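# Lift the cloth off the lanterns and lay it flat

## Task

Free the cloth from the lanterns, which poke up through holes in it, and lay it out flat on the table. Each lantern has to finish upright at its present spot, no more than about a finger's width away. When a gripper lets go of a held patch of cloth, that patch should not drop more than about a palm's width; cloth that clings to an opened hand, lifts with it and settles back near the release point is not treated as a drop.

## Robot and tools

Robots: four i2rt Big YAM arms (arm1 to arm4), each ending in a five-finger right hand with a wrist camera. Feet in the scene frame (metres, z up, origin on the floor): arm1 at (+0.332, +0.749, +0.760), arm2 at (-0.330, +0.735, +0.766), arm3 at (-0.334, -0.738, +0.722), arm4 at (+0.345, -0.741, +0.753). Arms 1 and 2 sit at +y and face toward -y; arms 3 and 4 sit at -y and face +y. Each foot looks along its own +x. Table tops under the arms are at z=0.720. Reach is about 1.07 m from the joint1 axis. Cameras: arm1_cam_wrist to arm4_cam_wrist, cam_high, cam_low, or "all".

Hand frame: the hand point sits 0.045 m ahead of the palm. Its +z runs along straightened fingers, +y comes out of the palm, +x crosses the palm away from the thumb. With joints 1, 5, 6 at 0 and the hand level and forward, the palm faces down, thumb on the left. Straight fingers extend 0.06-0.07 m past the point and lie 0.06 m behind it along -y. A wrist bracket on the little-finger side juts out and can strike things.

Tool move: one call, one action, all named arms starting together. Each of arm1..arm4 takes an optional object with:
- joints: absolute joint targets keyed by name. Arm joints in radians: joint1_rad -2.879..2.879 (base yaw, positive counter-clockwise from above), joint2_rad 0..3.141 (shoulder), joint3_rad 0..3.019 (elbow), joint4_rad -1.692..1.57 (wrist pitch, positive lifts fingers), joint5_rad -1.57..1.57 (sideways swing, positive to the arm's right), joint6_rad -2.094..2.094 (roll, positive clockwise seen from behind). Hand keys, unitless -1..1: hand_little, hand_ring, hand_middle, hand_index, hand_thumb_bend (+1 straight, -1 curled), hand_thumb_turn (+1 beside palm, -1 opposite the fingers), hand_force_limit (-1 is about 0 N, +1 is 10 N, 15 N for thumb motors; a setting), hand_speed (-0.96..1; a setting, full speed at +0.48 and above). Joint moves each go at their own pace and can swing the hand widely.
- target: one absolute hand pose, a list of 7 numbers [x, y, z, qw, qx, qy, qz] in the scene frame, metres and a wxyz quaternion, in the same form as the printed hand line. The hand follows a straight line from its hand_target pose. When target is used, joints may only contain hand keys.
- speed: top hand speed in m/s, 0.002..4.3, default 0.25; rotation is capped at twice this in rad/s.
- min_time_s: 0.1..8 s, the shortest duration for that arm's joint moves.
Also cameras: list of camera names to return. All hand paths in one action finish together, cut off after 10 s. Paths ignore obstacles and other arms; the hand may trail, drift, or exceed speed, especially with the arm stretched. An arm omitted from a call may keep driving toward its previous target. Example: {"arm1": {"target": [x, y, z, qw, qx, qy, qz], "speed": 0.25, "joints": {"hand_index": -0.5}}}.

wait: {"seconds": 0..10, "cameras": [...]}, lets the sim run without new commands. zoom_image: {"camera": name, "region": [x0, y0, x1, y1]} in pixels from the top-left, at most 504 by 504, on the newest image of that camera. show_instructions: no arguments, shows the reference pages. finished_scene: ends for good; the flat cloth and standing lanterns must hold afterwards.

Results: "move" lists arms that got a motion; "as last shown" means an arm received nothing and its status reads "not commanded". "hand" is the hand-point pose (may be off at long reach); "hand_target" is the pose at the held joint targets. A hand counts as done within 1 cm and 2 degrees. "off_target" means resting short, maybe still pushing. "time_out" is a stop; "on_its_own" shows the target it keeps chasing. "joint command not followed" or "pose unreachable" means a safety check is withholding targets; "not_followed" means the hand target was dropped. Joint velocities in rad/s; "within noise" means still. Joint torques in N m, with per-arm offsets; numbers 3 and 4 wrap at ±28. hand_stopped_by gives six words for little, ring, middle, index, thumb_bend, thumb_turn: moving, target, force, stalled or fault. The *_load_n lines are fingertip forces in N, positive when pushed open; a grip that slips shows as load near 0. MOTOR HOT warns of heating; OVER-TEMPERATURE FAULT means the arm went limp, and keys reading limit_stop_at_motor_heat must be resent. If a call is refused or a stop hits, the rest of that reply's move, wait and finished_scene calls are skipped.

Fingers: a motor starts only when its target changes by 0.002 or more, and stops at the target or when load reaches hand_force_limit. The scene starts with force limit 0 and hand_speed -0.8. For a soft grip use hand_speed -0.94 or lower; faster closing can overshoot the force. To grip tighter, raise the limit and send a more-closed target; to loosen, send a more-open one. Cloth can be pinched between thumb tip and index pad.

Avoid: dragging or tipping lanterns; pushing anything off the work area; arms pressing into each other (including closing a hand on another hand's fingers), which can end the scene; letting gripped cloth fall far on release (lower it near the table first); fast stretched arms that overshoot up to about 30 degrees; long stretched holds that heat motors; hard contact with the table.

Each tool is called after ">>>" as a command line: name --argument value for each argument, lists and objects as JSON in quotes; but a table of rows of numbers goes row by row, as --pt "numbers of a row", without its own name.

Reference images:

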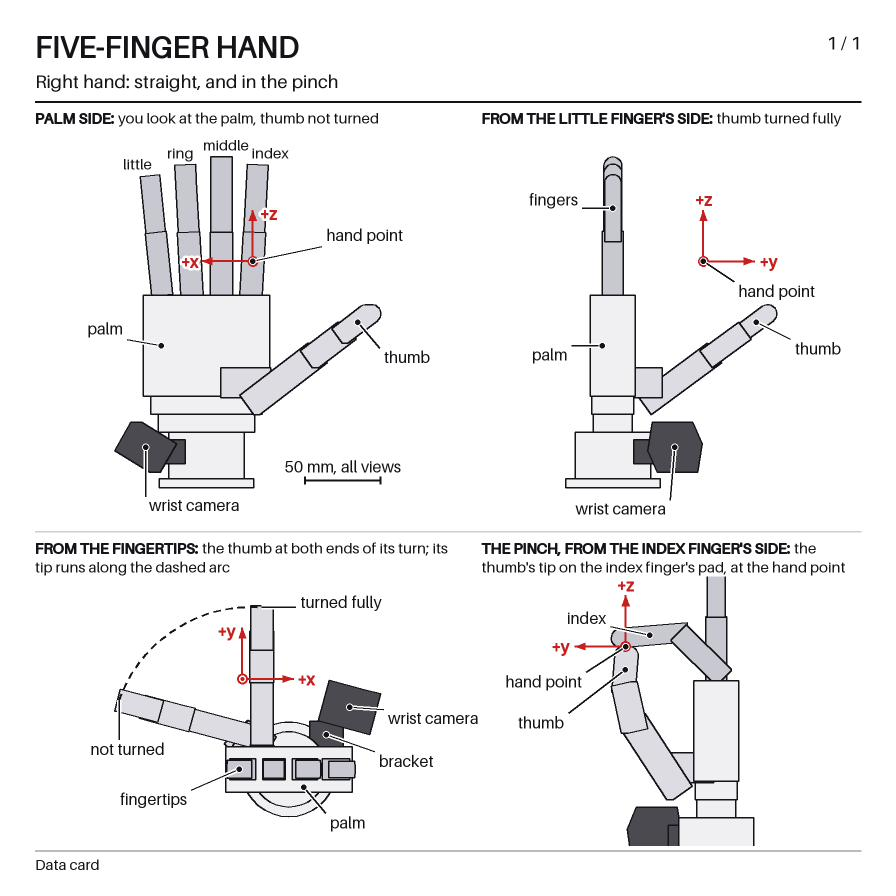

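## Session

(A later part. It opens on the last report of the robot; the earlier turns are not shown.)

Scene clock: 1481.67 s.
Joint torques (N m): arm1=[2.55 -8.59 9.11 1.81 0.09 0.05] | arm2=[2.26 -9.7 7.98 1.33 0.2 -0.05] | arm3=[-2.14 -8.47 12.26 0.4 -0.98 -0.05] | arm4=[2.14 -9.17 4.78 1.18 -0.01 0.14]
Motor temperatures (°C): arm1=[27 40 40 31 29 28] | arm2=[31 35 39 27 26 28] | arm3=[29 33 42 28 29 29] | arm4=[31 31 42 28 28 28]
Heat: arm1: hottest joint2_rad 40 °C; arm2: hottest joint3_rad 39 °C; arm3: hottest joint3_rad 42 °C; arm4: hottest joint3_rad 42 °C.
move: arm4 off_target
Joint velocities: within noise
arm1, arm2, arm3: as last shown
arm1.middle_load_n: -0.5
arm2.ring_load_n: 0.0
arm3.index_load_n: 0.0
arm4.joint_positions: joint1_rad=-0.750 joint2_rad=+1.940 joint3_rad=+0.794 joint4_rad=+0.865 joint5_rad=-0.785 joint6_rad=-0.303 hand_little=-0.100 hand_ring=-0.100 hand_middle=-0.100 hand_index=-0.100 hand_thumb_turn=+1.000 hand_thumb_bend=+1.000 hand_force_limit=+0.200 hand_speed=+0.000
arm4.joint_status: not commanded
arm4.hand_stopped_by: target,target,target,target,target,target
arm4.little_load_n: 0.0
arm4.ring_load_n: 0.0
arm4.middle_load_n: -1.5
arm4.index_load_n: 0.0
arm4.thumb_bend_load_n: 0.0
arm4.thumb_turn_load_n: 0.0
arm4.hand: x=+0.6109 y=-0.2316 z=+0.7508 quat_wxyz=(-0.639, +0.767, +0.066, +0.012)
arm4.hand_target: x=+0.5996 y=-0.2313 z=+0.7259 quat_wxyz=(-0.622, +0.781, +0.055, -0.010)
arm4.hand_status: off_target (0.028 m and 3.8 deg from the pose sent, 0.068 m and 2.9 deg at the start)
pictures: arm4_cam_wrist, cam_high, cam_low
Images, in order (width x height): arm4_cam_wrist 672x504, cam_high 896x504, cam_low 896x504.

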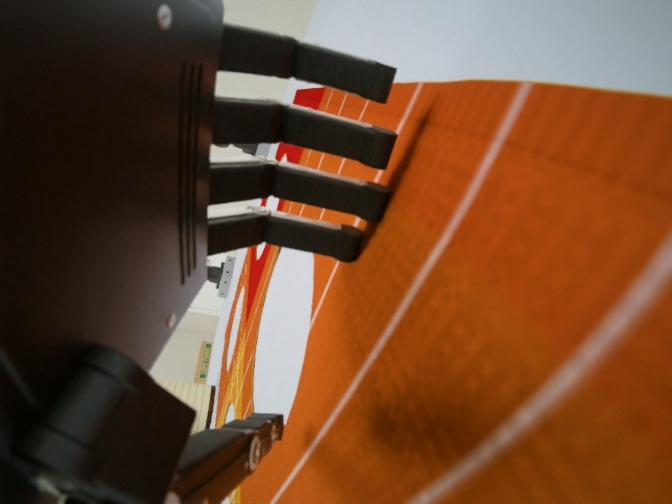

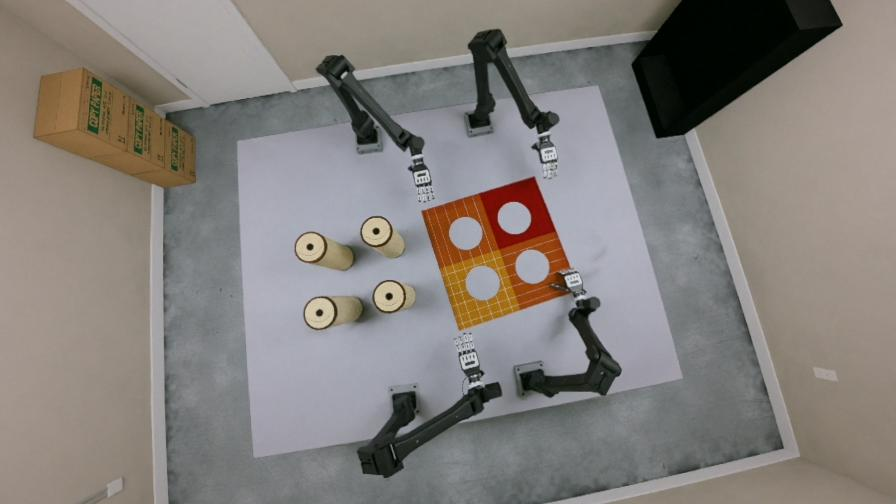

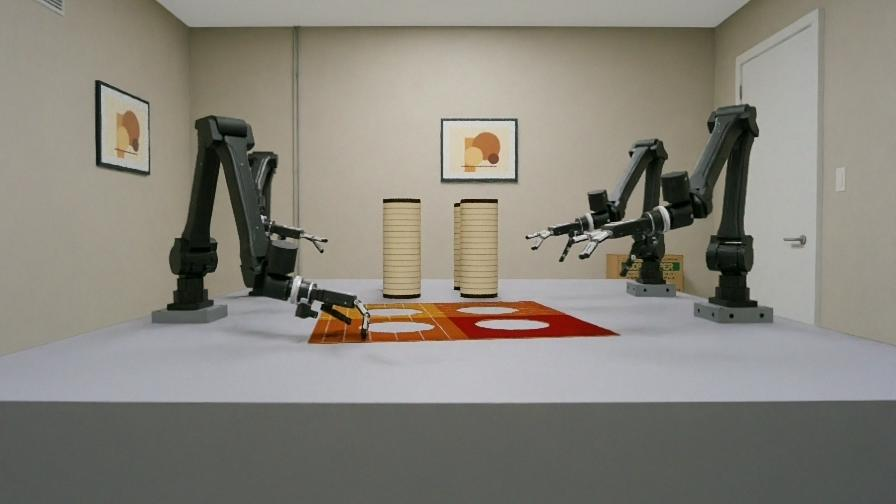

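>>> move --arm4 '{"target": [0.600, -0.25, 0.86, 0.6225, -0.7807, -0.0546, 0.0109], "speed": 0.1}'

>>> move --arm4 '{"target": [0.600, -0.50, 0.95, 0.6225, -0.7807, -0.0546, 0.0109], "speed": 0.2}' --cameras '["arm4_cam_wrist", "cam_low", "cam_high"]'

>>> zoom_image --camera "cam_low" --region '[280, 280, 640, 360]'

>>> zoom_image --camera "cam_high" --region '[400, 160, 620, 380]'

>>> zoom_image --camera "cam_high" --region '[280, 190, 460, 370]'

Scene clock: 1550.57 s.
Joint torques (N m): arm1=[3.19 -9.29 9.06 1.55 0.09 0.12] | arm2=[2.26 -9.76 7.98 1.32 0.2 -0.06] | arm3=[-2.37 -8.47 12.22 0.36 -0.99 -0.05] | arm4=[-0.32 -11.87 7.3 1.5 -0.39 0.03]
Motor temperatures (°C): arm1=[27 39 40 31 29 27] | arm2=[31 34 39 27 26 28] | arm3=[29 33 45 28 30 29] | arm4=[31 31 40 28 28 28]
Heat: arm1: hottest joint3_rad 40 °C; arm2: hottest joint3_rad 39 °C; arm3: hottest joint3_rad 45 °C; arm4: hottest joint3_rad 40 °C.
move: arm4 off_target
Joint velocities: within noise
arm1, arm2, arm3: as last shown
arm1.little_load_n: -0.5
arm1.middle_load_n: 0.0
arm4.joint_positions: joint1_rad=-0.750 joint2_rad=+1.621 joint3_rad=+0.785 joint4_rad=+0.468 joint5_rad=-0.803 joint6_rad=-0.302 hand_little=-0.100 hand_ring=-0.100 hand_middle=-0.100 hand_index=-0.100 hand_thumb_turn=+1.000 hand_thumb_bend=+1.000 hand_force_limit=+0.200 hand_speed=+0.000
arm4.joint_status: not commanded
arm4.hand_stopped_by: target,target,target,target,target,target
arm4.little_load_n: 0.0
arm4.ring_load_n: 0.0
arm4.middle_load_n: 0.0
arm4.index_load_n: 0.0
arm4.thumb_bend_load_n: 0.0
arm4.thumb_turn_load_n: -0.5
arm4.hand: x=+0.5900 y=-0.2521 z=+0.8474 quat_wxyz=(-0.617, +0.785, +0.053, -0.020)
arm4.hand_target: x=+0.5998 y=-0.2502 z=+0.8601 quat_wxyz=(-0.623, +0.781, +0.055, -0.011)
arm4.hand_status: off_target (0.016 m and 1.3 deg from the pose sent, 0.111 m and 3.8 deg at the start)
pictures: none

Scene clock: 1553.10 s.
Joint torques (N m): arm1=[2.96 -9.23 9.22 1.78 0.13 0.1] | arm2=[2.32 -9.76 7.98 1.33 0.2 -0.05] | arm3=[-2.2 -8.29 12.26 0.39 -0.98 -0.05] | arm4=[0.79 -3.49 10.71 0.92 -0.84 0]
Motor temperatures (°C): arm1=[27 39 40 31 29 27] | arm2=[31 34 39 27 26 28] | arm3=[29 33 45 28 30 29] | arm4=[31 31 40 28 28 28]
Heat: arm1: hottest joint3_rad 40 °C; arm2: hottest joint3_rad 39 °C; arm3: hottest joint3_rad 45 °C; arm4: hottest joint3_rad 40 °C.
move: arm4 off_target
Joint velocities: within noise
arm1, arm2, arm3: as last shown
arm1.little_load_n: 0.0
arm4.joint_positions: joint1_rad=-1.348 joint2_rad=+1.093 joint3_rad=+0.685 joint4_rad=-0.636 joint5_rad=-1.288 joint6_rad=-1.034 hand_little=-0.100 hand_ring=-0.100 hand_middle=-0.100 hand_index=-0.100 hand_thumb_turn=+1.000 hand_thumb_bend=+1.000 hand_force_limit=+0.200 hand_speed=+0.000
arm4.joint_status: not commanded
arm4.hand_stopped_by: target,target,target,target,target,target
arm4.little_load_n: 0.0
arm4.ring_load_n: 0.0
arm4.middle_load_n: 0.0
arm4.index_load_n: 0.0
arm4.thumb_bend_load_n: 0.0
arm4.thumb_turn_load_n: 0.0
arm4.hand: x=+0.5857 y=-0.5039 z=+0.9338 quat_wxyz=(-0.620, +0.783, +0.040, -0.024)
arm4.hand_target: x=+0.5992 y=-0.5004 z=+0.9500 quat_wxyz=(-0.623, +0.781, +0.054, -0.011)
arm4.hand_status: off_target (0.022 m and 2.3 deg from the pose sent, 0.268 m and 1.3 deg at the start)
pictures: arm4_cam_wrist, cam_high, cam_low
Images, in order (width x height): arm4_cam_wrist 672x504, cam_high 896x504, cam_low 896x504.

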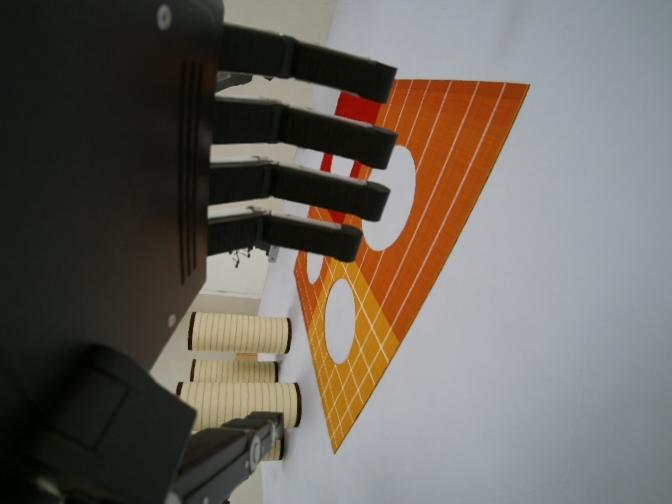

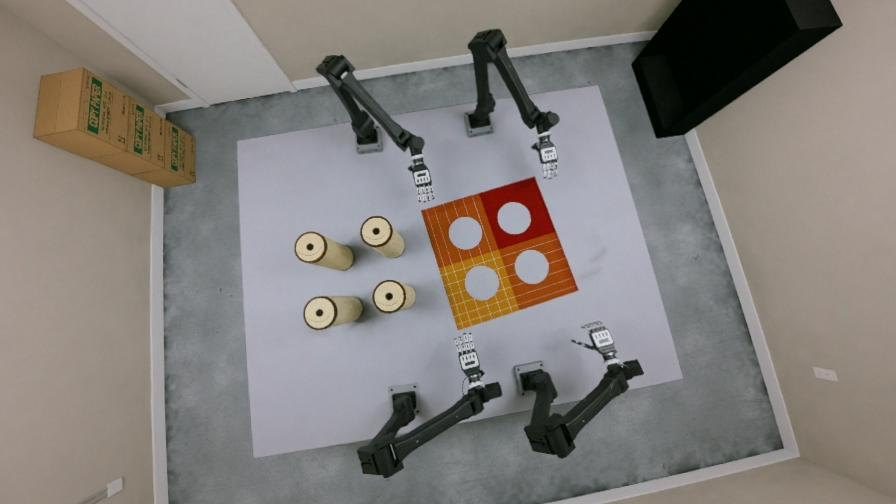

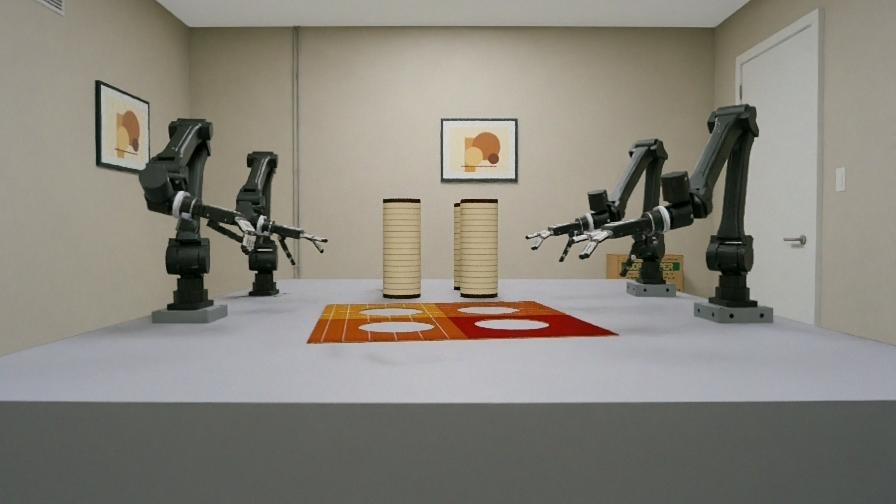

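Scaled by 1.400 from the camera's image (finer frame: 1280x720).

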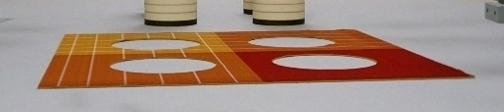

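Scaled by 2.291 from the camera's image (finer frame: 1280x720).

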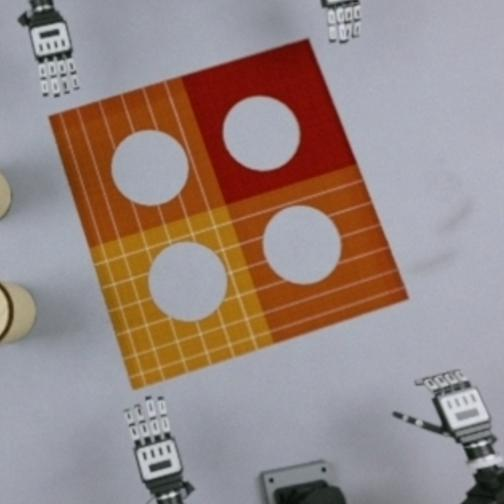

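Scaled by 2.800 from the camera's image (finer frame: 1280x720).

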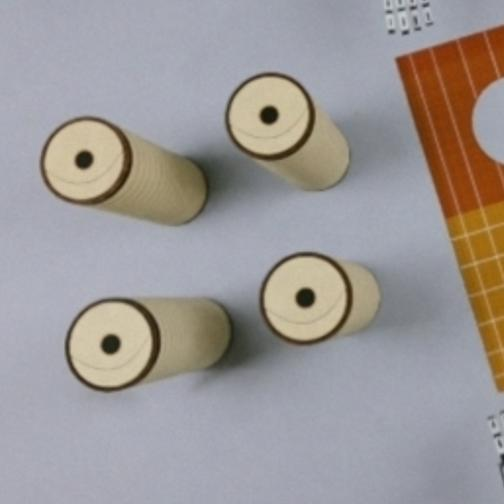

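>>> move --arm2 '{"target": [-0.20, 0.33, 1.0, 0.5997, 0.3747, -0.5997, 0.3747], "speed": 0.25, "joints": {"hand_thumb_turn": -1.0, "hand_thumb_bend": -1.0, "hand_index": 1.0, "hand_middle": 1.0, "hand_ring": 1.0, "hand_little": 1.0, "hand_speed": 0.0, "hand_force_limit": 0.0}}' --cameras '["cam_low", "cam_high", "arm2_cam_wrist"]'

Scene clock: 1570.17 s.
Joint torques (N m): arm1=[2.49 -9.17 8.99 1.69 0.11 0.09] | arm2=[1.26 -7.88 7.73 2.11 -0.11 -0.24] | arm3=[-2.37 -8.41 12.29 0.42 -1 -0.04] | arm4=[0.79 -3.43 10.74 0.91 -0.83 -0.06]
Motor temperatures (°C): arm1=[27 39 40 31 29 27] | arm2=[31 34 39 27 26 28] | arm3=[29 33 45 28 30 29] | arm4=[31 31 41 28 28 28]
Heat: arm1: hottest joint3_rad 40 °C; arm2: hottest joint3_rad 39 °C; arm3: hottest joint3_rad 45 °C; arm4: hottest joint3_rad 41 °C.
move: arm2 off_target
Joint velocities: within noise
arm1, arm3, arm4: as last shown
arm1.little_load_n: -0.5
arm1.ring_load_n: -0.5
arm2.joint_positions: joint1_rad=+0.867 joint2_rad=+1.354 joint3_rad=+0.656 joint4_rad=+0.696 joint5_rad=+1.266 joint6_rad=-1.563 hand_little=+1.000 hand_ring=+1.000 hand_middle=+1.000 hand_index=+1.000 hand_thumb_turn=-1.000 hand_thumb_bend=-0.939 hand_force_limit=+0.000 hand_speed=+0.000
arm2.joint_status: hand_thumb_bend off_target (ended at -0.939, target -1.000); the others done
arm2.hand_stopped_by: target,target,target,target,force,target
arm2.little_load_n: 0.0
arm2.ring_load_n: 0.0
arm2.middle_load_n: 0.0
arm2.index_load_n: 0.0
arm2.thumb_bend_load_n: 7.0
arm2.thumb_turn_load_n: 1.0
arm2.hand: x=-0.1969 y=+0.3303 z=+1.0047 quat_wxyz=(+0.597, +0.373, -0.601, +0.378)
arm2.hand_target: x=-0.2001 y=+0.3301 z=+1.0000 quat_wxyz=(+0.599, +0.375, -0.600, +0.375)
arm2.hand_status: done (0.006 m and 0.5 deg from the pose sent, 0.221 m and 91.8 deg at the start)
arm3.index_load_n: -0.5
arm4.joint_positions: joint1_rad=-1.348 joint2_rad=+1.093 joint3_rad=+0.685 joint4_rad=-0.636 joint5_rad=-1.288 joint6_rad=-1.035 hand_little=-0.100 hand_ring=-0.100 hand_middle=-0.100 hand_index=-0.100 hand_thumb_turn=+1.000 hand_thumb_bend=+1.000 hand_force_limit=+0.200 hand_speed=+0.000
arm4.ring_load_n: -0.5
arm4.hand: x=+0.5858 y=-0.5039 z=+0.9338 quat_wxyz=(-0.620, +0.783, +0.041, -0.024)
pictures: arm2_cam_wrist, cam_high, cam_low
Images, in order (width x height): arm2_cam_wrist 672x504, cam_high 896x504, cam_low 896x504.

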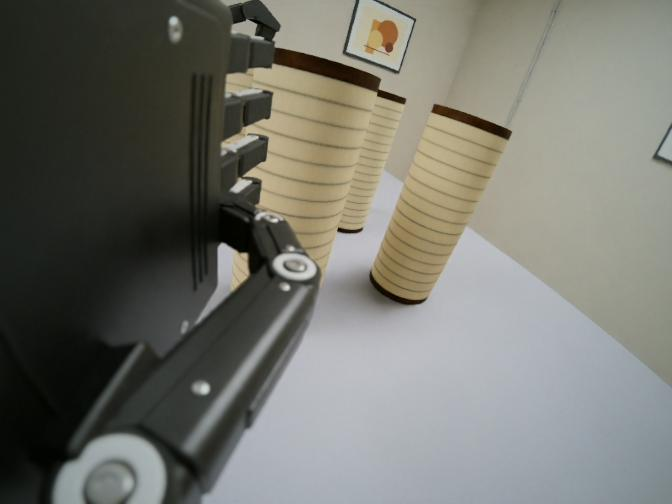

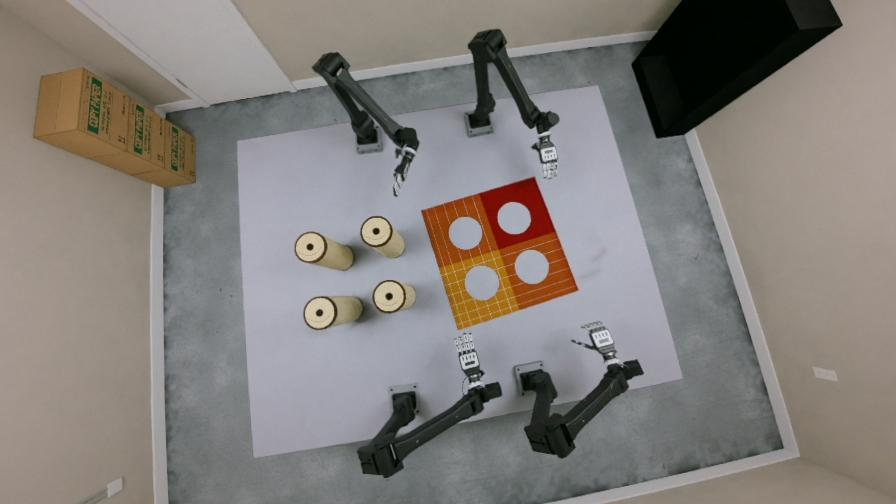

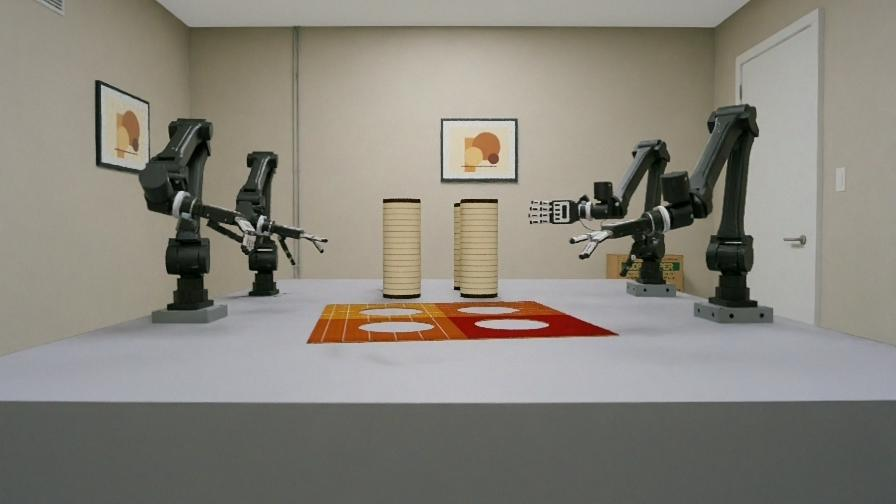

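>>> move --arm2 '{"target": [-0.384, 0.27, 1.0, 0.5997, 0.3747, -0.5997, 0.3747], "speed": 0.25}'

>>> move --arm2 '{"target": [-0.384, 0.27, 0.79, 0.5997, 0.3747, -0.5997, 0.3747], "speed": 0.15}' --cameras '["cam_low", "cam_high", "arm2_cam_wrist"]'

>>> zoom_image --camera "cam_high" --region '[280, 120, 460, 300]'

Scene clock: 1576.10 s.
Joint torques (N m): arm1=[2.96 -9.29 9.1 1.57 0.11 0.07] | arm2=[2.08 -8 8.39 1.92 -0.11 -0.22] | arm3=[-2.14 -8.35 12.27 0.34 -0.99 -0.04] | arm4=[0.79 -3.55 10.73 0.88 -0.84 -0.07]
Motor temperatures (°C): arm1=[27 39 40 31 29 27] | arm2=[31 34 39 27 26 28] | arm3=[29 33 45 28 30 29] | arm4=[31 31 42 28 28 28]
Heat: arm1: hottest joint3_rad 40 °C; arm2: hottest joint3_rad 39 °C; arm3: hottest joint3_rad 45 °C; arm4: hottest joint3_rad 42 °C.
move: arm2 done
Joint velocities: within noise
arm1.joint_positions: joint1_rad=+0.747 joint2_rad=+1.325 joint3_rad=+0.604 joint4_rad=+0.431 joint5_rad=+0.694 joint6_rad=+0.180 hand_little=+1.000 hand_ring=+1.000 hand_middle=+0.500 hand_index=+0.500 hand_thumb_turn=-1.000 hand_thumb_bend=+0.900 hand_force_limit=+0.150 hand_speed=-0.700
arm1.joint_status: not commanded
arm1.hand_stopped_by: target,target,target,target,target,target
arm1.little_load_n: 0.0
arm1.ring_load_n: 0.0
arm1.middle_load_n: 0.0
arm1.index_load_n: 0.0
arm1.thumb_bend_load_n: 0.0
arm1.thumb_turn_load_n: 0.0
arm1.hand: x=+0.6268 y=+0.3265 z=+0.8961 quat_wxyz=(-0.021, +0.034, -0.783, +0.621)
arm1.hand_target: x=+0.6320 y=+0.3300 z=+0.8999 quat_wxyz=(-0.027, +0.034, -0.782, +0.622)
arm1.hand_status: not commanded
arm2.joint_positions: joint1_rad=+0.312 joint2_rad=+1.243 joint3_rad=+0.544 joint4_rad=+0.696 joint5_rad=+0.721 joint6_rad=-1.566 hand_little=+1.000 hand_ring=+1.000 hand_middle=+1.000 hand_index=+1.000 hand_thumb_turn=-1.000 hand_thumb_bend=-0.939 hand_force_limit=+0.000 hand_speed=+0.000
arm2.joint_status: not commanded
arm2.hand_stopped_by: target,target,target,target,force,target
arm2.little_load_n: 0.0
arm2.ring_load_n: 0.0
arm2.middle_load_n: 0.0
arm2.index_load_n: 0.0
arm2.thumb_bend_load_n: 7.0
arm2.thumb_turn_load_n: 1.0
arm2.hand: x=-0.3854 y=+0.2682 z=+0.9994 quat_wxyz=(+0.599, +0.372, -0.602, +0.374)
arm2.hand_target: x=-0.3840 y=+0.2700 z=+1.0001 quat_wxyz=(+0.600, +0.375, -0.600, +0.375)
arm2.hand_status: done (0.002 m and 0.5 deg from the pose sent, 0.197 m and 0.5 deg at the start)
arm3.joint_positions: joint1_rad=-1.367 joint2_rad=+1.383 joint3_rad=+0.902 joint4_rad=-0.785 joint5_rad=-1.333 joint6_rad=-1.271 hand_little=+1.000 hand_ring=+1.000 hand_middle=+0.500 hand_index=+0.500 hand_thumb_turn=-1.000 hand_thumb_bend=+0.900 hand_force_limit=+0.350 hand_speed=-0.700
arm3.joint_status: not commanded
arm3.hand_stopped_by: target,target,target,target,target,target
arm3.little_load_n: 0.0
arm3.ring_load_n: 0.0
arm3.middle_load_n: 0.0
arm3.index_load_n: 0.0
arm3.thumb_bend_load_n: 0.0
arm3.thumb_turn_load_n: 0.0
arm3.hand: x=-0.0065 y=-0.5026 z=+0.8860 quat_wxyz=(-0.619, +0.784, +0.042, -0.025)
arm3.hand_target: x=+0.0092 y=-0.5003 z=+0.9000 quat_wxyz=(-0.622, +0.781, +0.054, -0.010)
arm3.hand_status: not commanded
arm4: as last shown
arm4.ring_load_n: 0.0
pictures: none

Scene clock: 1578.17 s.
Joint torques (N m): arm1=[3.02 -8.88 9.39 1.51 0.11 0.14] | arm2=[1.96 -11.34 2.96 2.56 -0.06 -0.22] | arm3=[-2.37 -8.18 12.22 0.44 -0.99 -0.06] | arm4=[0.91 -3.49 10.73 0.92 -0.85 -0.06]
Motor temperatures (°C): arm1=[27 39 40 31 29 27] | arm2=[31 34 39 27 26 28] | arm3=[29 33 45 28 30 29] | arm4=[31 31 42 28 28 28]
Heat: arm1: hottest joint3_rad 40 °C; arm2: hottest joint3_rad 39 °C; arm3: hottest joint3_rad 45 °C; arm4: hottest joint3_rad 42 °C.
move: arm2 off_target
Joint velocities: within noise
arm1, arm3, arm4: as last shown
arm2.joint_positions: joint1_rad=+0.312 joint2_rad=+2.049 joint3_rad=+0.456 joint4_rad=+1.554 joint5_rad=+0.719 joint6_rad=-1.566 hand_little=+1.000 hand_ring=+1.000 hand_middle=+1.000 hand_index=+1.000 hand_thumb_turn=-1.000 hand_thumb_bend=-0.939 hand_force_limit=+0.000 hand_speed=+0.000
arm2.joint_status: not commanded
arm2.hand_stopped_by: target,target,target,target,force,target
arm2.little_load_n: 0.0
arm2.ring_load_n: 0.0
arm2.middle_load_n: 0.0
arm2.index_load_n: 0.5
arm2.thumb_bend_load_n: 7.5
arm2.thumb_turn_load_n: 1.0
arm2.hand: x=-0.3874 y=+0.2776 z=+0.7814 quat_wxyz=(+0.595, +0.385, -0.606, +0.362)
arm2.hand_target: x=-0.3841 y=+0.2703 z=+0.7900 quat_wxyz=(+0.600, +0.375, -0.600, +0.375)
arm2.hand_status: off_target (0.012 m and 2.1 deg from the pose sent, 0.209 m and 0.5 deg at the start)
arm4.thumb_turn_load_n: -0.5
pictures: arm2_cam_wrist, cam_high, cam_low
Images, in order (width x height): arm2_cam_wrist 672x504, cam_high 896x504, cam_low 896x504.

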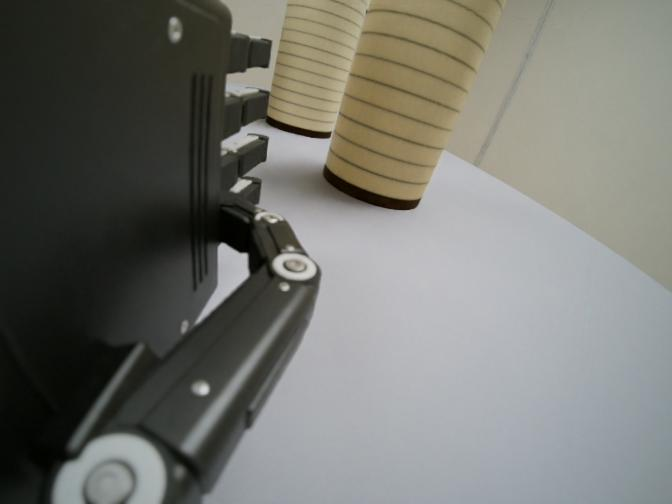

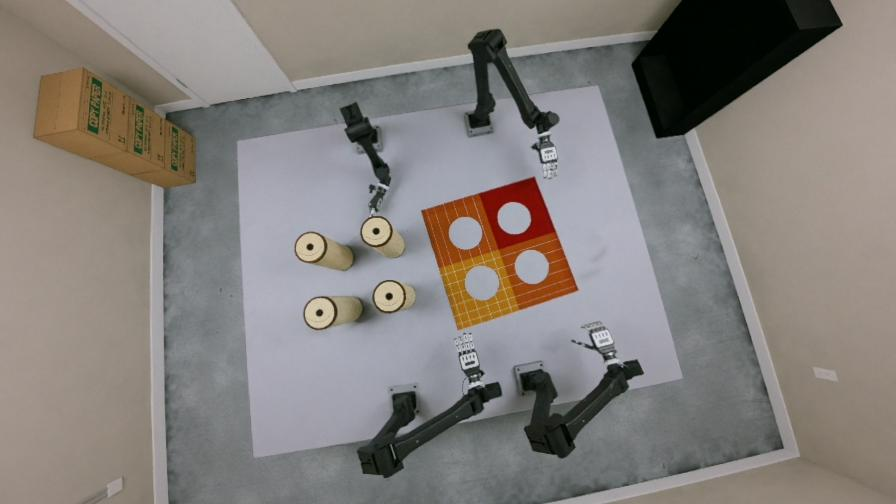

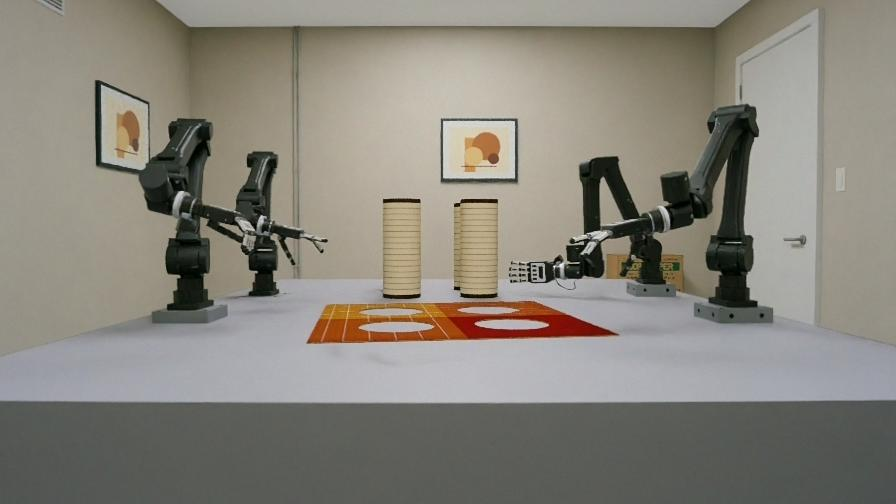

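Scaled by 2.800 from the camera's image (finer frame: 1280x720).

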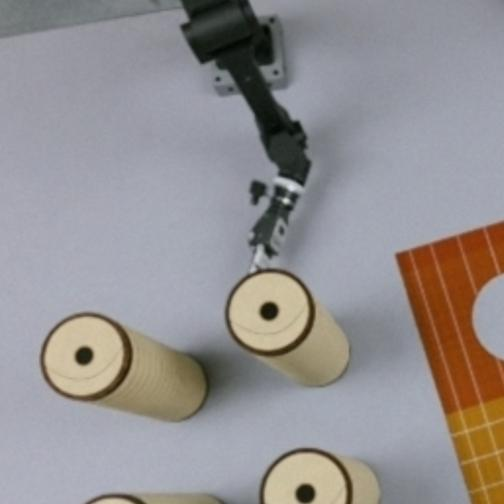

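>>> move --arm2 '{"target": [-0.470, 0.075, 0.79, 0.5997, 0.3747, -0.5997, 0.3747], "speed": 0.08}' --cameras '["cam_low", "cam_high", "arm2_cam_wrist"]'

>>> zoom_image --camera "cam_high" --region '[280, 190, 460, 370]'

Scene clock: 1588.03 s.
Joint torques (N m): arm1=[2.9 -9.23 9.21 1.62 0.16 0.08] | arm2=[1.14 -14.56 8.14 1.46 -0.1 -0.22] | arm3=[-2.43 -8.35 12.26 0.36 -0.99 -0.04] | arm4=[0.79 -3.43 10.71 0.9 -0.84 -0.06]
Motor temperatures (°C): arm1=[27 39 40 31 29 27] | arm2=[31 34 39 27 26 28] | arm3=[29 33 45 28 30 29] | arm4=[31 30 42 28 28 28]
Heat: arm1: hottest joint3_rad 40 °C; arm2: hottest joint3_rad 39 °C; arm3: hottest joint3_rad 45 °C; arm4: hottest joint3_rad 42 °C.
move: arm2 off_target
Joint velocities: within noise
arm1, arm3, arm4: as last shown
arm1.middle_load_n: -0.5
arm2.joint_positions: joint1_rad=+0.058 joint2_rad=+2.152 joint3_rad=+0.957 joint4_rad=+1.183 joint5_rad=+0.455 joint6_rad=-1.566 hand_little=+1.000 hand_ring=+1.000 hand_middle=+1.000 hand_index=+1.000 hand_thumb_turn=-1.000 hand_thumb_bend=-0.939 hand_force_limit=+0.000 hand_speed=+0.000
arm2.joint_status: not commanded
arm2.hand_stopped_by: target,target,target,target,force,target
arm2.little_load_n: 0.0
arm2.ring_load_n: 0.0
arm2.middle_load_n: -0.5
arm2.index_load_n: 0.0
arm2.thumb_bend_load_n: 7.5
arm2.thumb_turn_load_n: 1.0
arm2.hand: x=-0.4651 y=+0.0853 z=+0.7871 quat_wxyz=(+0.595, +0.378, -0.602, +0.375)
arm2.hand_target: x=-0.4699 y=+0.0754 z=+0.7903 quat_wxyz=(+0.600, +0.375, -0.600, +0.375)
arm2.hand_status: off_target (0.012 m and 0.7 deg from the pose sent, 0.219 m and 2.1 deg at the start)
arm4.thumb_turn_load_n: 0.0
pictures: arm2_cam_wrist, cam_high, cam_low
Images, in order (width x height): arm2_cam_wrist 672x504, cam_high 896x504, cam_low 896x504.

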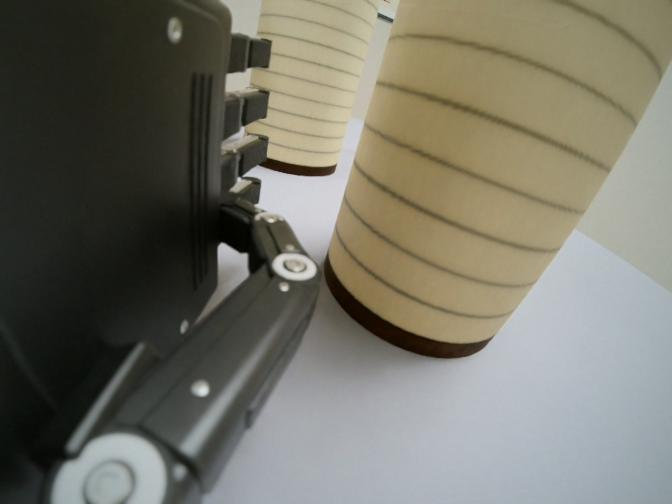

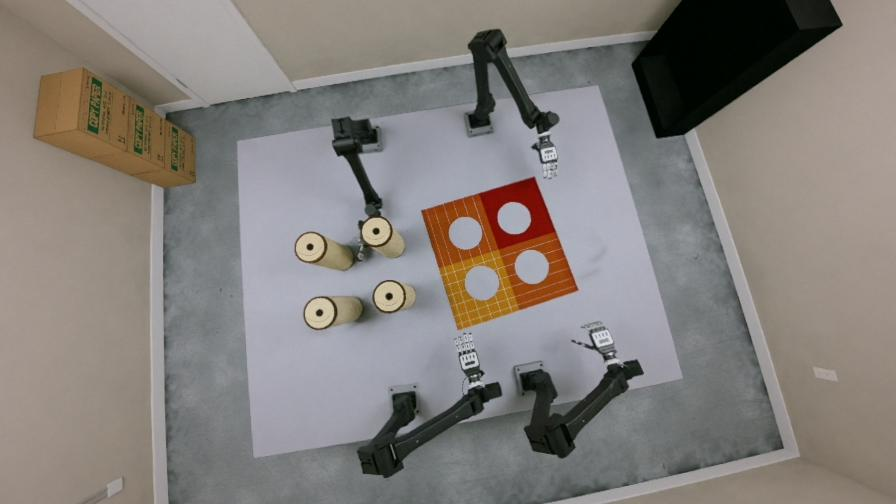

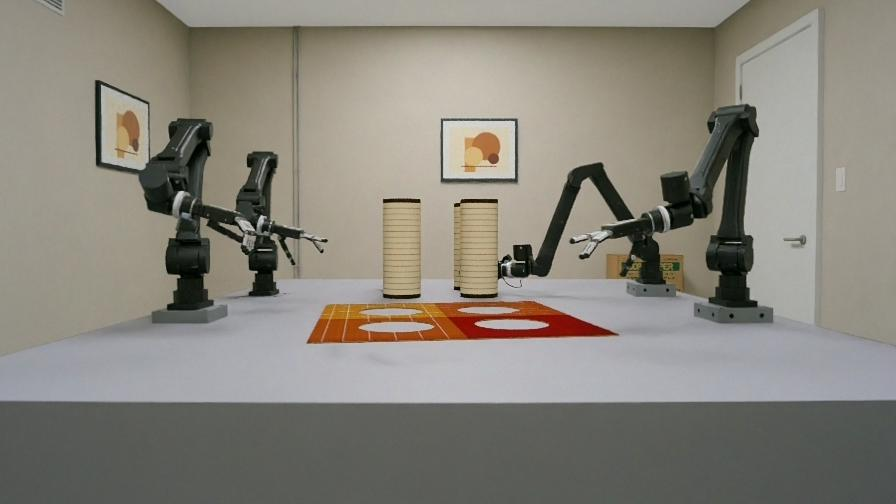

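Scaled by 2.800 from the camera's image (finer frame: 1280x720).

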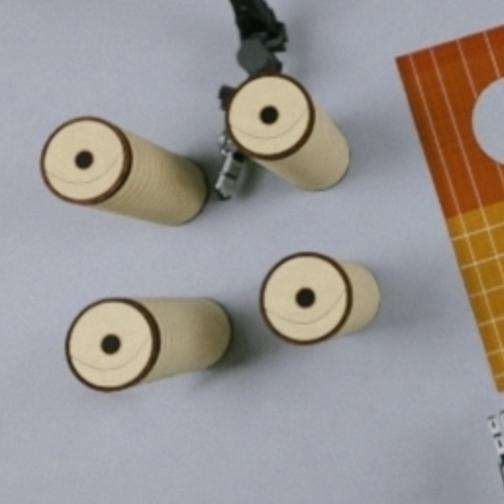

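>>> move --arm2 '{"target": [-0.506, 0.0926, 0.79, 0.5997, 0.3747, -0.5997, 0.3747], "speed": 0.05}' --cameras '["cam_high", "arm2_cam_wrist"]'

>>> zoom_image --camera "cam_high" --region '[280, 190, 460, 370]'

Scene clock: 1600.07 s.
Joint torques (N m): arm1=[2.67 -8.76 9.28 1.68 0.16 0.07] | arm2=[1.2 -15.79 4.66 2.71 -0.11 -0.22] | arm3=[-2.26 -8.35 12.22 0.44 -1.01 -0.05] | arm4=[0.85 -3.55 10.74 0.91 -0.84 -0.06]
Motor temperatures (°C): arm1=[27 39 40 31 29 27] | arm2=[31 35 39 27 26 28] | arm3=[29 33 45 28 30 29] | arm4=[31 30 43 28 29 28]
Heat: arm1: hottest joint3_rad 40 °C; arm2: hottest joint3_rad 39 °C; arm3: hottest joint3_rad 45 °C; arm4: hottest joint3_rad 43 °C.
move: arm2 done
Joint velocities: within noise
arm1, arm3, arm4: as last shown
arm1.middle_load_n: 0.0
arm2.joint_positions: joint1_rad=-0.016 joint2_rad=+2.152 joint3_rad=+0.949 joint4_rad=+1.184 joint5_rad=+0.383 joint6_rad=-1.566 hand_little=+1.000 hand_ring=+1.000 hand_middle=+1.000 hand_index=+1.000 hand_thumb_turn=-1.000 hand_thumb_bend=-0.939 hand_force_limit=+0.000 hand_speed=+0.000
arm2.joint_status: not commanded
arm2.hand_stopped_by: target,target,target,target,force,target
arm2.little_load_n: 0.0
arm2.ring_load_n: 0.0
arm2.middle_load_n: 0.0
arm2.index_load_n: 0.0
arm2.thumb_bend_load_n: 7.5
arm2.thumb_turn_load_n: 1.0
arm2.hand: x=-0.5019 y=+0.0898 z=+0.7840 quat_wxyz=(+0.594, +0.379, -0.604, +0.373)
arm2.hand_target: x=-0.5061 y=+0.0926 z=+0.7901 quat_wxyz=(+0.600, +0.375, -0.600, +0.375)
arm2.hand_status: done (0.008 m and 1.0 deg from the pose sent, 0.042 m and 0.7 deg at the start)
arm4.thumb_turn_load_n: -0.5
pictures: arm2_cam_wrist, cam_high
Images, in order (width x height): arm2_cam_wrist 672x504, cam_high 896x504.

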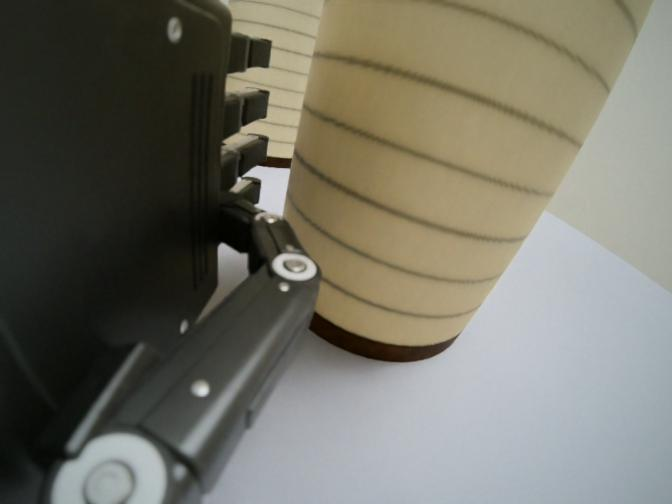

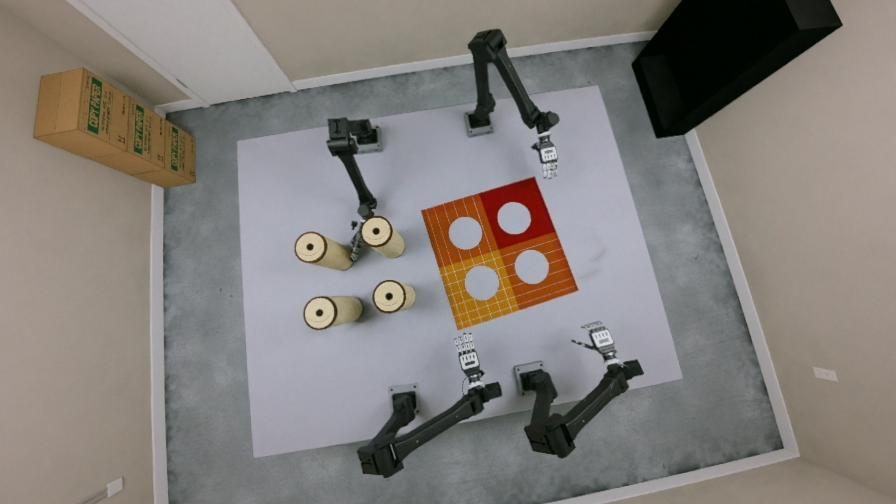

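Scaled by 2.800 from the camera's image (finer frame: 1280x720).

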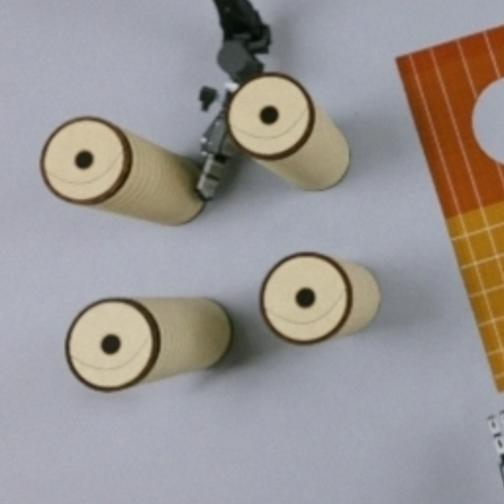

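>>> move --arm2 '{"target": [-0.522, 0.1005, 0.79, 0.5997, 0.3747, -0.5997, 0.3747], "speed": 0.04}' --cameras '["cam_high"]'

>>> zoom_image --camera "cam_high" --region '[280, 190, 460, 370]'

Scene clock: 1605.57 s.
Joint torques (N m): arm1=[2.84 -9.29 9.1 1.52 0.14 0.04] | arm2=[1.32 -16.15 4.45 2.73 -0.11 -0.22] | arm3=[-2.49 -8.41 12.26 0.42 -1 -0.06] | arm4=[0.85 -3.49 10.74 0.91 -0.84 -0.07]
Motor temperatures (°C): arm1=[27 39 40 31 29 27] | arm2=[31 35 38 27 26 28] | arm3=[29 33 45 28 30 29] | arm4=[31 30 43 28 29 28]
Heat: arm1: hottest joint3_rad 40 °C; arm2: hottest joint3_rad 38 °C; arm3: hottest joint3_rad 45 °C; arm4: hottest joint3_rad 43 °C.
move: arm2 off_target
Joint velocities: within noise
arm1, arm3, arm4: as last shown
arm2.joint_positions: joint1_rad=-0.050 joint2_rad=+2.152 joint3_rad=+0.930 joint4_rad=+1.197 joint5_rad=+0.349 joint6_rad=-1.566 hand_little=+1.000 hand_ring=+1.000 hand_middle=+1.000 hand_index=+1.000 hand_thumb_turn=-1.000 hand_thumb_bend=-0.939 hand_force_limit=+0.000 hand_speed=+0.000
arm2.joint_status: not commanded
arm2.hand_stopped_by: target,target,target,target,force,target
arm2.little_load_n: 0.0
arm2.ring_load_n: 0.0
arm2.middle_load_n: 0.0
arm2.index_load_n: 0.0
arm2.thumb_bend_load_n: 7.0
arm2.thumb_turn_load_n: 1.0
arm2.hand: x=-0.5183 y=+0.0983 z=+0.7800 quat_wxyz=(+0.592, +0.381, -0.606, +0.371)
arm2.hand_target: x=-0.5221 y=+0.1005 z=+0.7900 quat_wxyz=(+0.600, +0.375, -0.600, +0.375)
arm2.hand_status: off_target (0.011 m and 1.4 deg from the pose sent, 0.024 m and 1.0 deg at the start)
arm3.middle_load_n: -0.5
arm4.thumb_turn_load_n: 0.0
Images, in order (width x height): cam_high 896x504.

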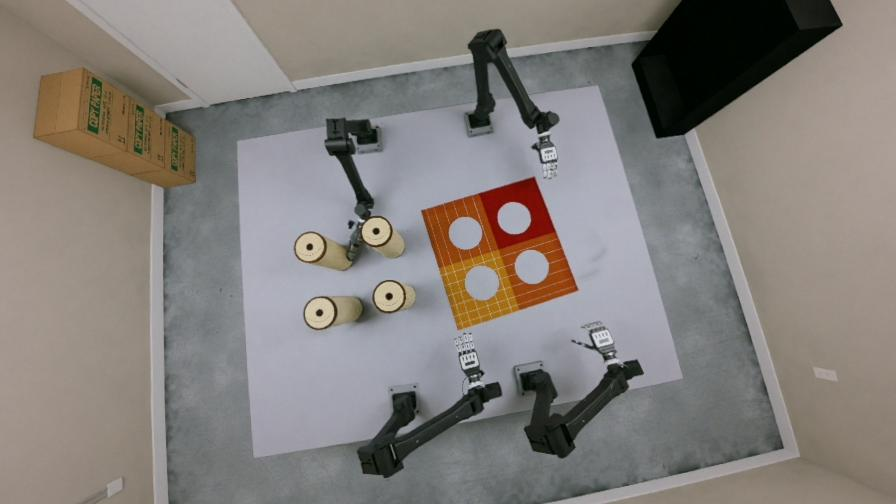

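Scaled by 2.800 from the camera's image (finer frame: 1280x720).

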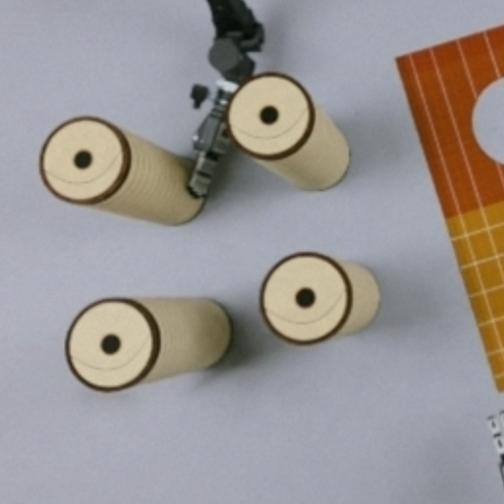

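>>> move --arm2 '{"target": [-0.534, 0.1065, 0.795, 0.5997, 0.3747, -0.5997, 0.3747], "speed": 0.03}' --cameras '["cam_high"]'

>>> zoom_image --camera "cam_high" --region '[280, 190, 460, 370]'

Scene clock: 1614.20 s.
Joint torques (N m): arm1=[2.84 -8.76 9.01 1.59 0.13 0.11] | arm2=[1.08 -16.5 4.41 2.69 -0.09 -0.22] | arm3=[-2.49 -8.35 12.27 0.38 -1 -0.05] | arm4=[0.85 -3.49 10.74 0.9 -0.84 -0.07]
Motor temperatures (°C): arm1=[27 39 40 31 29 27] | arm2=[31 35 38 27 26 28] | arm3=[29 33 45 28 30 29] | arm4=[31 30 44 28 29 28]
Heat: arm1: hottest joint3_rad 40 °C; arm2: hottest joint3_rad 38 °C; arm3: hottest joint3_rad 45 °C; arm4: hottest joint3_rad 44 °C.
move: arm2 off_target
Joint velocities: within noise
arm1, arm3, arm4: as last shown
arm1.index_load_n: -0.5
arm2.joint_positions: joint1_rad=-0.074 joint2_rad=+2.139 joint3_rad=+0.914 joint4_rad=+1.197 joint5_rad=+0.322 joint6_rad=-1.566 hand_little=+1.000 hand_ring=+1.000 hand_middle=+1.000 hand_index=+1.000 hand_thumb_turn=-1.000 hand_thumb_bend=-0.939 hand_force_limit=+0.000 hand_speed=+0.000
arm2.joint_status: not commanded
arm2.hand_stopped_by: target,target,target,target,force,target
arm2.little_load_n: 0.0
arm2.ring_load_n: 0.0
arm2.middle_load_n: 0.0
arm2.index_load_n: 0.0
arm2.thumb_bend_load_n: 7.0
arm2.thumb_turn_load_n: 1.0
arm2.hand: x=-0.5288 y=+0.1041 z=+0.7817 quat_wxyz=(+0.591, +0.383, -0.606, +0.371)
arm2.hand_target: x=-0.5341 y=+0.1064 z=+0.7948 quat_wxyz=(+0.600, +0.375, -0.600, +0.375)
arm2.hand_status: off_target (0.015 m and 1.6 deg from the pose sent, 0.023 m and 1.4 deg at the start)
arm3.ring_load_n: -0.5
arm3.middle_load_n: 0.0
arm4.middle_load_n: -0.5
arm4.thumb_turn_load_n: -0.5
Images, in order (width x height): cam_high 896x504.

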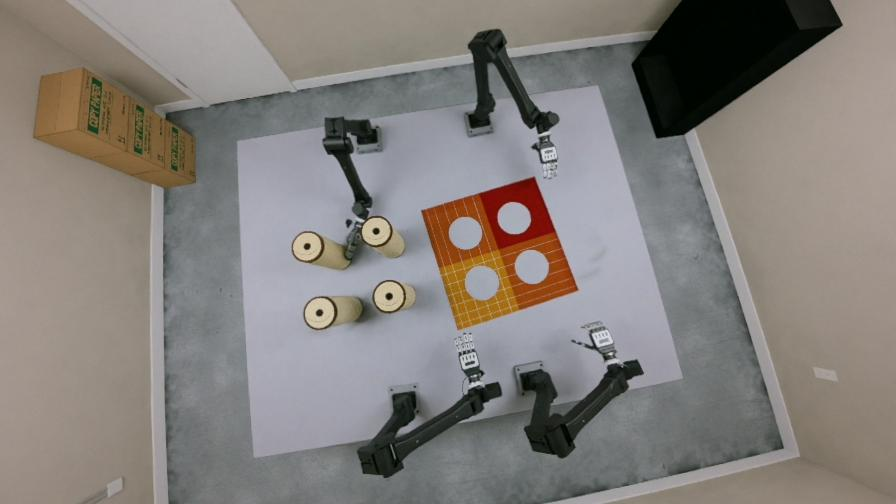

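Scaled by 2.800 from the camera's image (finer frame: 1280x720).

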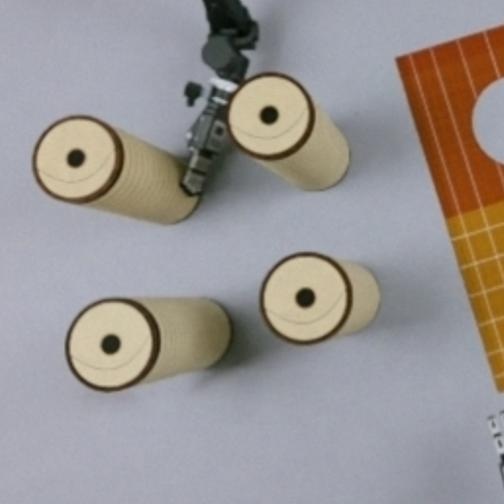

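>>> move --arm2 '{"target": [-0.5405, 0.110, 0.795, 0.5997, 0.3747, -0.5997, 0.3747], "speed": 0.03}' --cameras '["cam_high"]'

>>> zoom_image --camera "cam_high" --region '[280, 190, 460, 370]'

Scene clock: 1617.93 s.
Joint torques (N m): arm1=[2.49 -9.17 9.18 1.52 0.15 0.08] | arm2=[0.91 -16.38 4.31 2.71 -0.08 -0.22] | arm3=[-2.26 -8.29 12.22 0.38 -0.98 -0.04] | arm4=[0.85 -3.49 10.74 0.9 -0.84 -0.06]
Motor temperatures (°C): arm1=[27 39 40 31 29 27] | arm2=[31 35 38 27 26 28] | arm3=[29 33 45 28 30 29] | arm4=[31 30 44 28 29 28]
Heat: arm1: hottest joint3_rad 40 °C; arm2: hottest joint3_rad 38 °C; arm3: hottest joint3_rad 45 °C; arm4: hottest joint3_rad 44 °C.
move: arm2 off_target
Joint velocities: within noise
arm1, arm3: as last shown
arm1.index_load_n: 0.0
arm2.joint_positions: joint1_rad=-0.086 joint2_rad=+2.137 joint3_rad=+0.907 joint4_rad=+1.200 joint5_rad=+0.308 joint6_rad=-1.566 hand_little=+1.000 hand_ring=+1.000 hand_middle=+1.000 hand_index=+1.000 hand_thumb_turn=-1.000 hand_thumb_bend=-0.939 hand_force_limit=+0.000 hand_speed=+0.000
arm2.joint_status: not commanded
arm2.hand_stopped_by: target,target,target,target,force,target
arm2.little_load_n: 0.0
arm2.ring_load_n: 0.0
arm2.middle_load_n: 0.0
arm2.index_load_n: 0.0
arm2.thumb_bend_load_n: 7.0
arm2.thumb_turn_load_n: 1.0
arm2.hand: x=-0.5340 y=+0.1069 z=+0.7815 quat_wxyz=(+0.590, +0.383, -0.606, +0.372)
arm2.hand_target: x=-0.5405 y=+0.1100 z=+0.7947 quat_wxyz=(+0.600, +0.375, -0.600, +0.375)
arm2.hand_status: off_target (0.015 m and 1.7 deg from the pose sent, 0.019 m and 1.6 deg at the start)
arm3.ring_load_n: 0.0
arm4.joint_positions: joint1_rad=-1.348 joint2_rad=+1.093 joint3_rad=+0.685 joint4_rad=-0.636 joint5_rad=-1.288 joint6_rad=-1.035 hand_little=-0.100 hand_ring=-0.100 hand_middle=-0.100 hand_index=-0.100 hand_thumb_turn=+1.000 hand_thumb_bend=+1.000 hand_force_limit=+0.200 hand_speed=+0.000
arm4.joint_status: not commanded
arm4.hand_stopped_by: target,target,target,target,target,target
arm4.little_load_n: 0.0
arm4.ring_load_n: 0.0
arm4.middle_load_n: 0.0
arm4.index_load_n: 0.0
arm4.thumb_bend_load_n: 0.0
arm4.thumb_turn_load_n: -0.5
arm4.hand: x=+0.5858 y=-0.5039 z=+0.9338 quat_wxyz=(-0.620, +0.783, +0.041, -0.024)
arm4.hand_target: x=+0.5992 y=-0.5004 z=+0.9500 quat_wxyz=(-0.623, +0.781, +0.054, -0.011)
arm4.hand_status: not commanded
Images, in order (width x height): cam_high 896x504.

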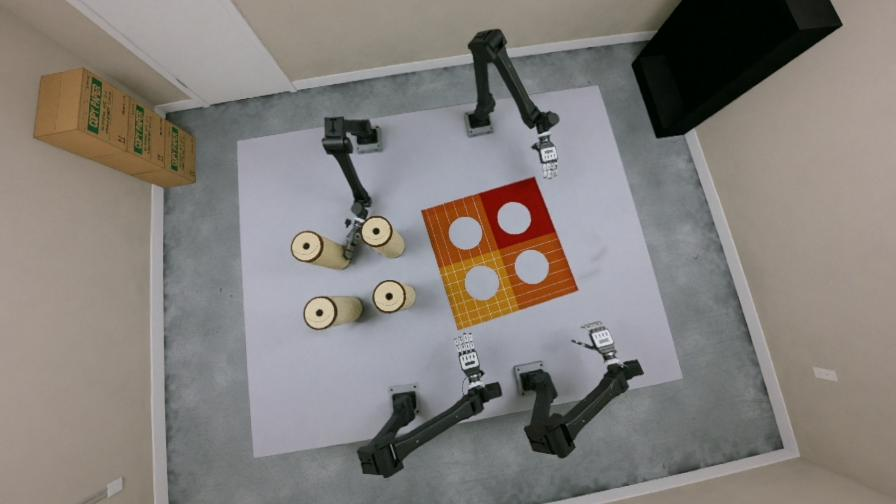

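Scaled by 2.800 from the camera's image (finer frame: 1280x720).

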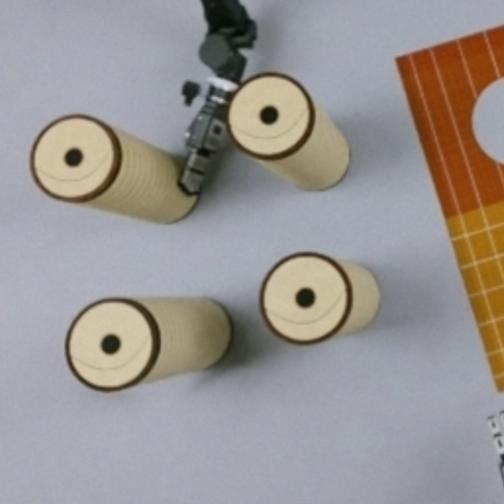

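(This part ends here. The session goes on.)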